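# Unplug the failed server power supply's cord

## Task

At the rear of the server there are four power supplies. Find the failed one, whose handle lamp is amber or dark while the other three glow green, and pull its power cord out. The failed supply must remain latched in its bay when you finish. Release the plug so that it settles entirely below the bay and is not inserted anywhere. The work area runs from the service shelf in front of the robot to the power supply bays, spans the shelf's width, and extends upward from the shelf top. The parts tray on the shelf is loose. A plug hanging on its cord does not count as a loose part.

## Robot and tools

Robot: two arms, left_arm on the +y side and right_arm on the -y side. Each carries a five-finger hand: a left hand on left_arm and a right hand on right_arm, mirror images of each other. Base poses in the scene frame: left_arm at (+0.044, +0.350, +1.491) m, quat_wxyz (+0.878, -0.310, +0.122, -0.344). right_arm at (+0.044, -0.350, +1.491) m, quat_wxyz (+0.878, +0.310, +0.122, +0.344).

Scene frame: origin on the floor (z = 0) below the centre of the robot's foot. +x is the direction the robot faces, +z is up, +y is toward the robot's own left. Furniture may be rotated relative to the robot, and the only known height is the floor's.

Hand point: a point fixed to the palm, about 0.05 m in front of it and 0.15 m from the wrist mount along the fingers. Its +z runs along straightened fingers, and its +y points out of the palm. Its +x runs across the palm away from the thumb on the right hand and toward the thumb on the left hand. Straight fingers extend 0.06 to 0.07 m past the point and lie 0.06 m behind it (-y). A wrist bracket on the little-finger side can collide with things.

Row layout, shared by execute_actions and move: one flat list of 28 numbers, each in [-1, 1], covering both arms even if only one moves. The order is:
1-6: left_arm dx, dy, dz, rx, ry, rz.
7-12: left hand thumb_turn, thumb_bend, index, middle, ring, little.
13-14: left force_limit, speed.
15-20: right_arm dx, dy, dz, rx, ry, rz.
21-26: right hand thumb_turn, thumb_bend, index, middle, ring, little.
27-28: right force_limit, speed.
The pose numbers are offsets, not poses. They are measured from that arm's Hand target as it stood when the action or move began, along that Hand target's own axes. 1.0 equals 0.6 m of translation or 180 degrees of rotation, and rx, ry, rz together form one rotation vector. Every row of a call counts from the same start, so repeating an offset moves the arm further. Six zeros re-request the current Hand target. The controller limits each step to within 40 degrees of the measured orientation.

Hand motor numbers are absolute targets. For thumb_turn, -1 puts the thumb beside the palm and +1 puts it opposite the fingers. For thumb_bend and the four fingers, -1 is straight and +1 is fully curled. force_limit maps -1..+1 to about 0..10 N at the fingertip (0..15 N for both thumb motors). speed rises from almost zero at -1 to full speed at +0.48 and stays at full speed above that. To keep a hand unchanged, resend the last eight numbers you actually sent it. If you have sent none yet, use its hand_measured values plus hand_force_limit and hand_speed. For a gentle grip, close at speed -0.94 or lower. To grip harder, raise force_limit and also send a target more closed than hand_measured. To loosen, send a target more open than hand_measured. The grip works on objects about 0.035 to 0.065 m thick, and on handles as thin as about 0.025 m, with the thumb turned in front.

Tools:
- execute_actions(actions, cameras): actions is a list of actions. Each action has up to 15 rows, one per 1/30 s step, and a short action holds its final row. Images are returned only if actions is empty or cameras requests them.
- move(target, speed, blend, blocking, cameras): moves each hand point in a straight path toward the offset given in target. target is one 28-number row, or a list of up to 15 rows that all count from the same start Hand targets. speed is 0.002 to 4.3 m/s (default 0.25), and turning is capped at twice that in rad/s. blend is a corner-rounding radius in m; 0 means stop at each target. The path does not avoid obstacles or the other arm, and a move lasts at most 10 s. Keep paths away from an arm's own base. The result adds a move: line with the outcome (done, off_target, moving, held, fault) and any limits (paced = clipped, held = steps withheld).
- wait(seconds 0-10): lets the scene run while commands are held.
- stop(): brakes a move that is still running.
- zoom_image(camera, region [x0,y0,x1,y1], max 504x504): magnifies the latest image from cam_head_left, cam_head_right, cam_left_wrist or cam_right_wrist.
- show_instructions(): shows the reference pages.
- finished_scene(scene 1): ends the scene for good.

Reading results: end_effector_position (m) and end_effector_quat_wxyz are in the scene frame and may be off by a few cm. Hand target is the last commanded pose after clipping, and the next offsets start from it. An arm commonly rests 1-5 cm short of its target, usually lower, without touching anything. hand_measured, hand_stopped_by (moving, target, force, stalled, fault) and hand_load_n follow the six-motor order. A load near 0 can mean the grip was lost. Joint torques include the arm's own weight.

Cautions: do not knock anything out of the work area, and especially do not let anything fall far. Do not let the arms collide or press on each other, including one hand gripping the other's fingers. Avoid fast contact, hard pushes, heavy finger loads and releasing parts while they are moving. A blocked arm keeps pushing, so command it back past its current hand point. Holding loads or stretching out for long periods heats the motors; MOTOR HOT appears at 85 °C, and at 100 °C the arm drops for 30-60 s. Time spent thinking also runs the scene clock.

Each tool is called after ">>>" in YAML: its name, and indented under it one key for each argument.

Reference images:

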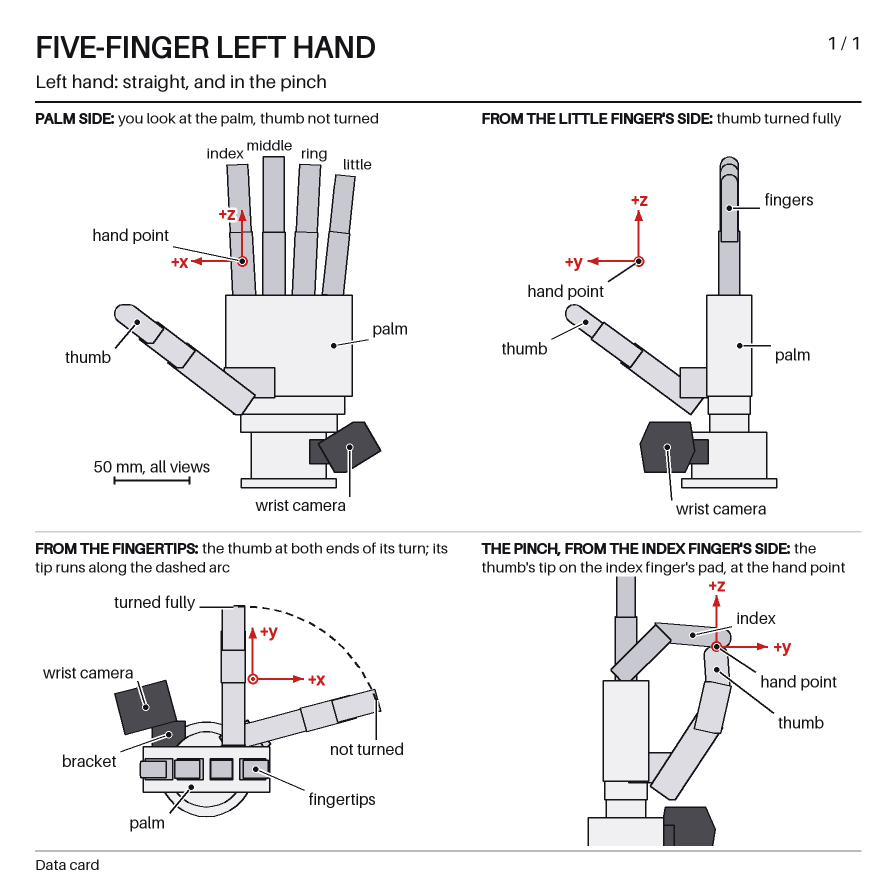

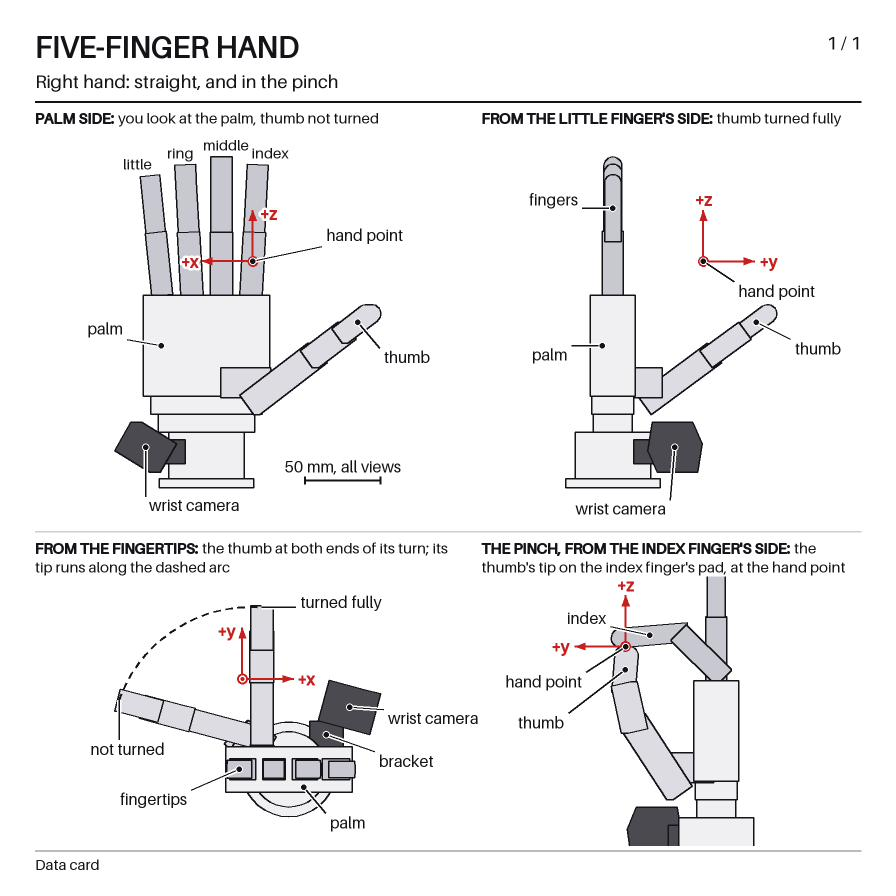

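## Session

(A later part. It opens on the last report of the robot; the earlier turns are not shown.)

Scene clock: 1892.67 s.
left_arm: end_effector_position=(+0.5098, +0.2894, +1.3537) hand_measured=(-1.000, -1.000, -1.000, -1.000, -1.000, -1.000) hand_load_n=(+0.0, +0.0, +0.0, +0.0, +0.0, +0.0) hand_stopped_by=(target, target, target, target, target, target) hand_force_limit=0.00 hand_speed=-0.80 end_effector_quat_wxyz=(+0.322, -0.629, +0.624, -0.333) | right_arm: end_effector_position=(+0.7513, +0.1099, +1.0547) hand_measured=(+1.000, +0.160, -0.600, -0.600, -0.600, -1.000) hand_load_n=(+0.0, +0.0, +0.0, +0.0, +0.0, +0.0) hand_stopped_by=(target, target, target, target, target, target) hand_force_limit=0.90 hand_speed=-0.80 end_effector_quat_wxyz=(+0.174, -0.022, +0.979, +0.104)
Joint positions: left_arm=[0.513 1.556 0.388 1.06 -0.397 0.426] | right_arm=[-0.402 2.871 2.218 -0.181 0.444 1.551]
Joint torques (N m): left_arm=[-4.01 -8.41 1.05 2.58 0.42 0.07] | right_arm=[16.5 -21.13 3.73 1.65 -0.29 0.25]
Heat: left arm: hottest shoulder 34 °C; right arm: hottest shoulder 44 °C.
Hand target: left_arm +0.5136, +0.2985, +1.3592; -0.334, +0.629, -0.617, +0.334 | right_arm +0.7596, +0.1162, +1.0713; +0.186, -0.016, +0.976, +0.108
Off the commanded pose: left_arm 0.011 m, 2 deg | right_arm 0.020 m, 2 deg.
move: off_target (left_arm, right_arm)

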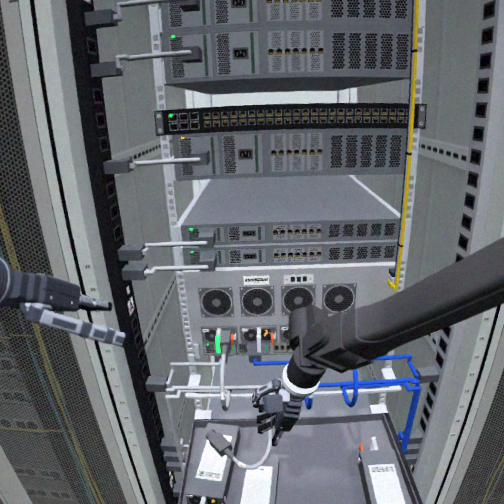

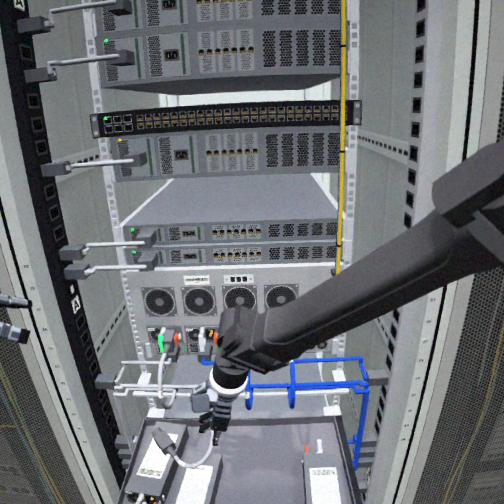

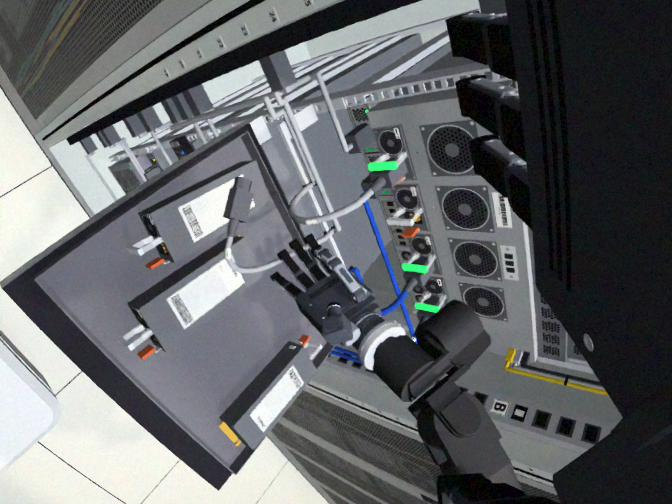

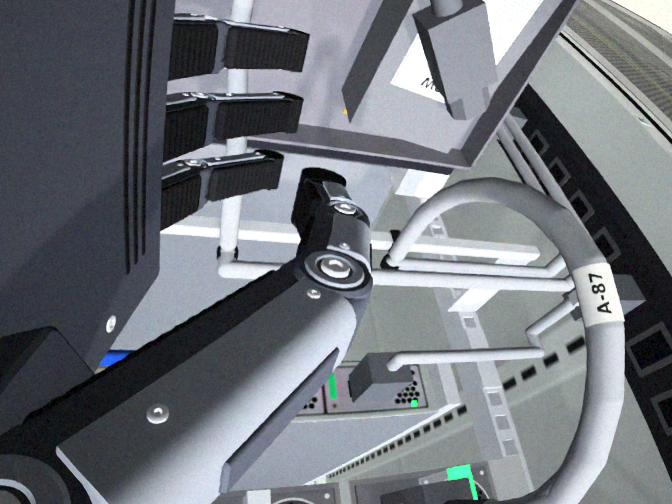

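>>> move:
  target:
    - [0,0,0,0,0,0,-1,-1,-1,-1,-1,-1,0,-0.8,-0.0244,0.0137,-0.0604,0,0,0,1,0.16,-0.6,-0.6,-0.6,-1,0.9,-0.8]
    - [0,0,0,0,0,0,-1,-1,-1,-1,-1,-1,0,-0.8,0.183,0.03,-0.211,0,0,0,1,0.16,-0.6,-0.6,-0.6,-1,0.9,-0.8]
  speed: 0.1
  blend: 0.02
  cameras: ["all"]

Scene clock: 1903.50 s.
left_arm: end_effector_position=(+0.5098, +0.2894, +1.3537) hand_measured=(-1.000, -1.000, -1.000, -1.000, -1.000, -1.000) hand_load_n=(+0.0, +0.0, +0.0, +0.0, +0.0, +0.0) hand_stopped_by=(target, target, target, target, target, target) hand_force_limit=0.00 hand_speed=-0.80 end_effector_quat_wxyz=(+0.322, -0.629, +0.624, -0.333) | right_arm: end_effector_position=(+0.6042, +0.1022, +1.1350) hand_measured=(+1.000, +0.160, -0.600, -0.600, -0.600, -1.000) hand_load_n=(+0.0, -0.5, +0.0, +0.0, +0.0, +0.0) hand_stopped_by=(target, target, target, target, target, target) hand_force_limit=0.90 hand_speed=-0.80 end_effector_quat_wxyz=(+0.175, -0.022, +0.979, +0.103)
Joint positions: left_arm=[0.513 1.556 0.388 1.06 -0.397 0.426] | right_arm=[-0.287 2.58 1.511 0.191 0.522 1.648]
Joint torques (N m): left_arm=[-4.07 -8.47 1.05 2.54 0.42 0.07] | right_arm=[13.57 -18.55 1.72 1.62 -0.26 0.25]
Heat: left arm: hottest shoulder 34 °C; right arm: hottest shoulder 44 °C.
Hand target: left_arm +0.5136, +0.2985, +1.3592; -0.334, +0.629, -0.617, +0.334 | right_arm +0.6106, +0.1072, +1.1495; +0.186, -0.016, +0.976, +0.108
Off the commanded pose: left_arm 0.011 m, 2 deg | right_arm 0.017 m, 2 deg.
move: off_target (left_arm, right_arm)

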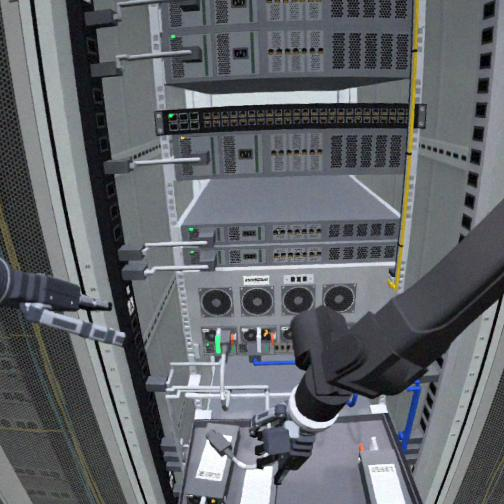

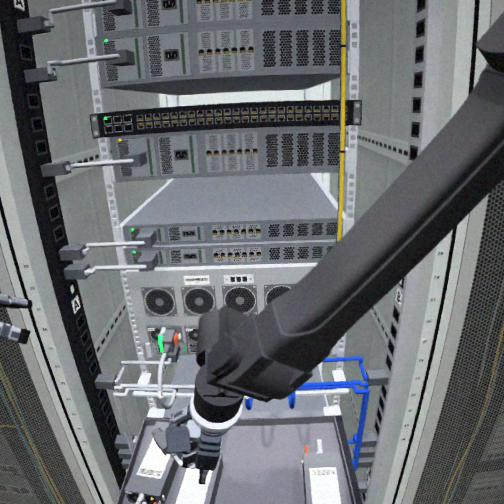

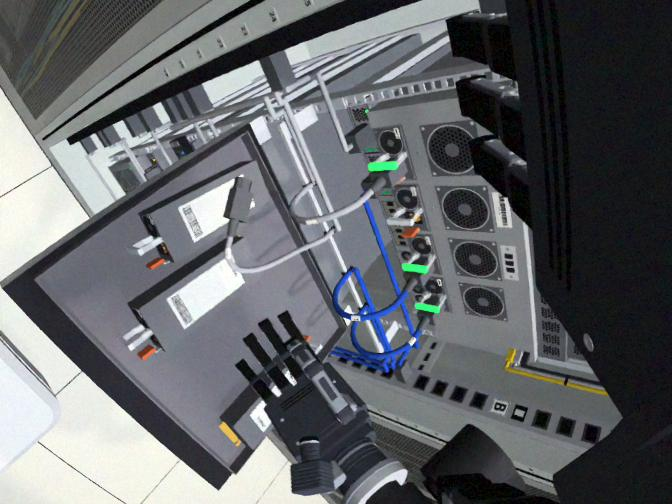

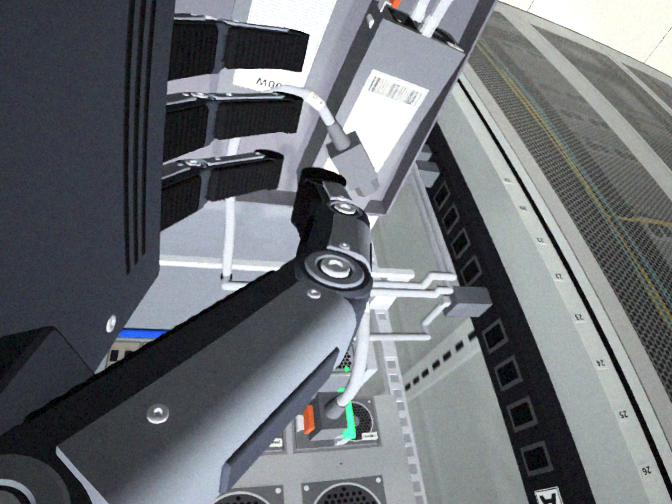

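>>> zoom_image:
  camera: "cam_left_wrist"
  region: [200, 90, 460, 350]

>>> zoom_image:
  camera: "cam_head_left"
  region: [180, 310, 340, 470]

Scaled by 1.938 from the camera's 672x504 image, which has a finer 960x720 frame.

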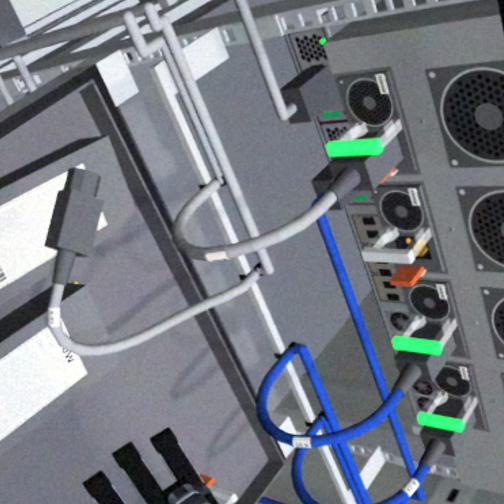

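Scaled by 3.150 from the camera's 504x504 image, which has a finer 720x720 frame.

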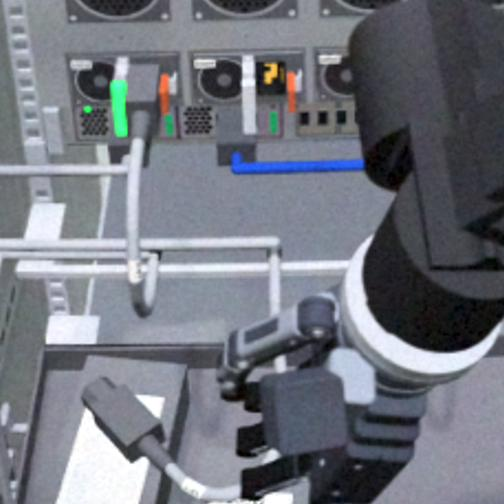

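>>> zoom_image:
  camera: "cam_head_left"
  region: [195, 320, 295, 380]

>>> zoom_image:
  camera: "cam_left_wrist"
  region: [340, 100, 450, 260]

Scaled by 5.040 from the camera's 504x504 image, which has a finer 720x720 frame.

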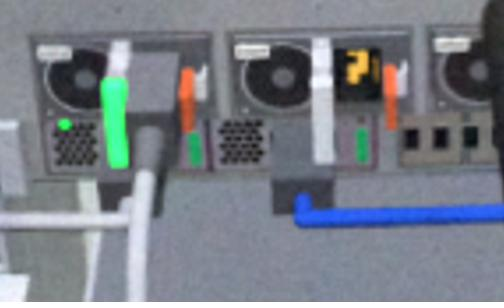

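Scaled by 3.150 from the camera's 672x504 image, which has a finer 960x720 frame.

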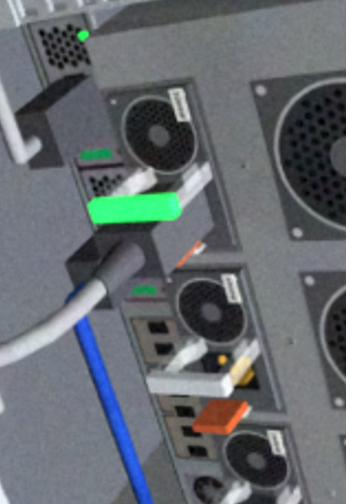

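>>> finished_scene:

The scene is finished: the task was done.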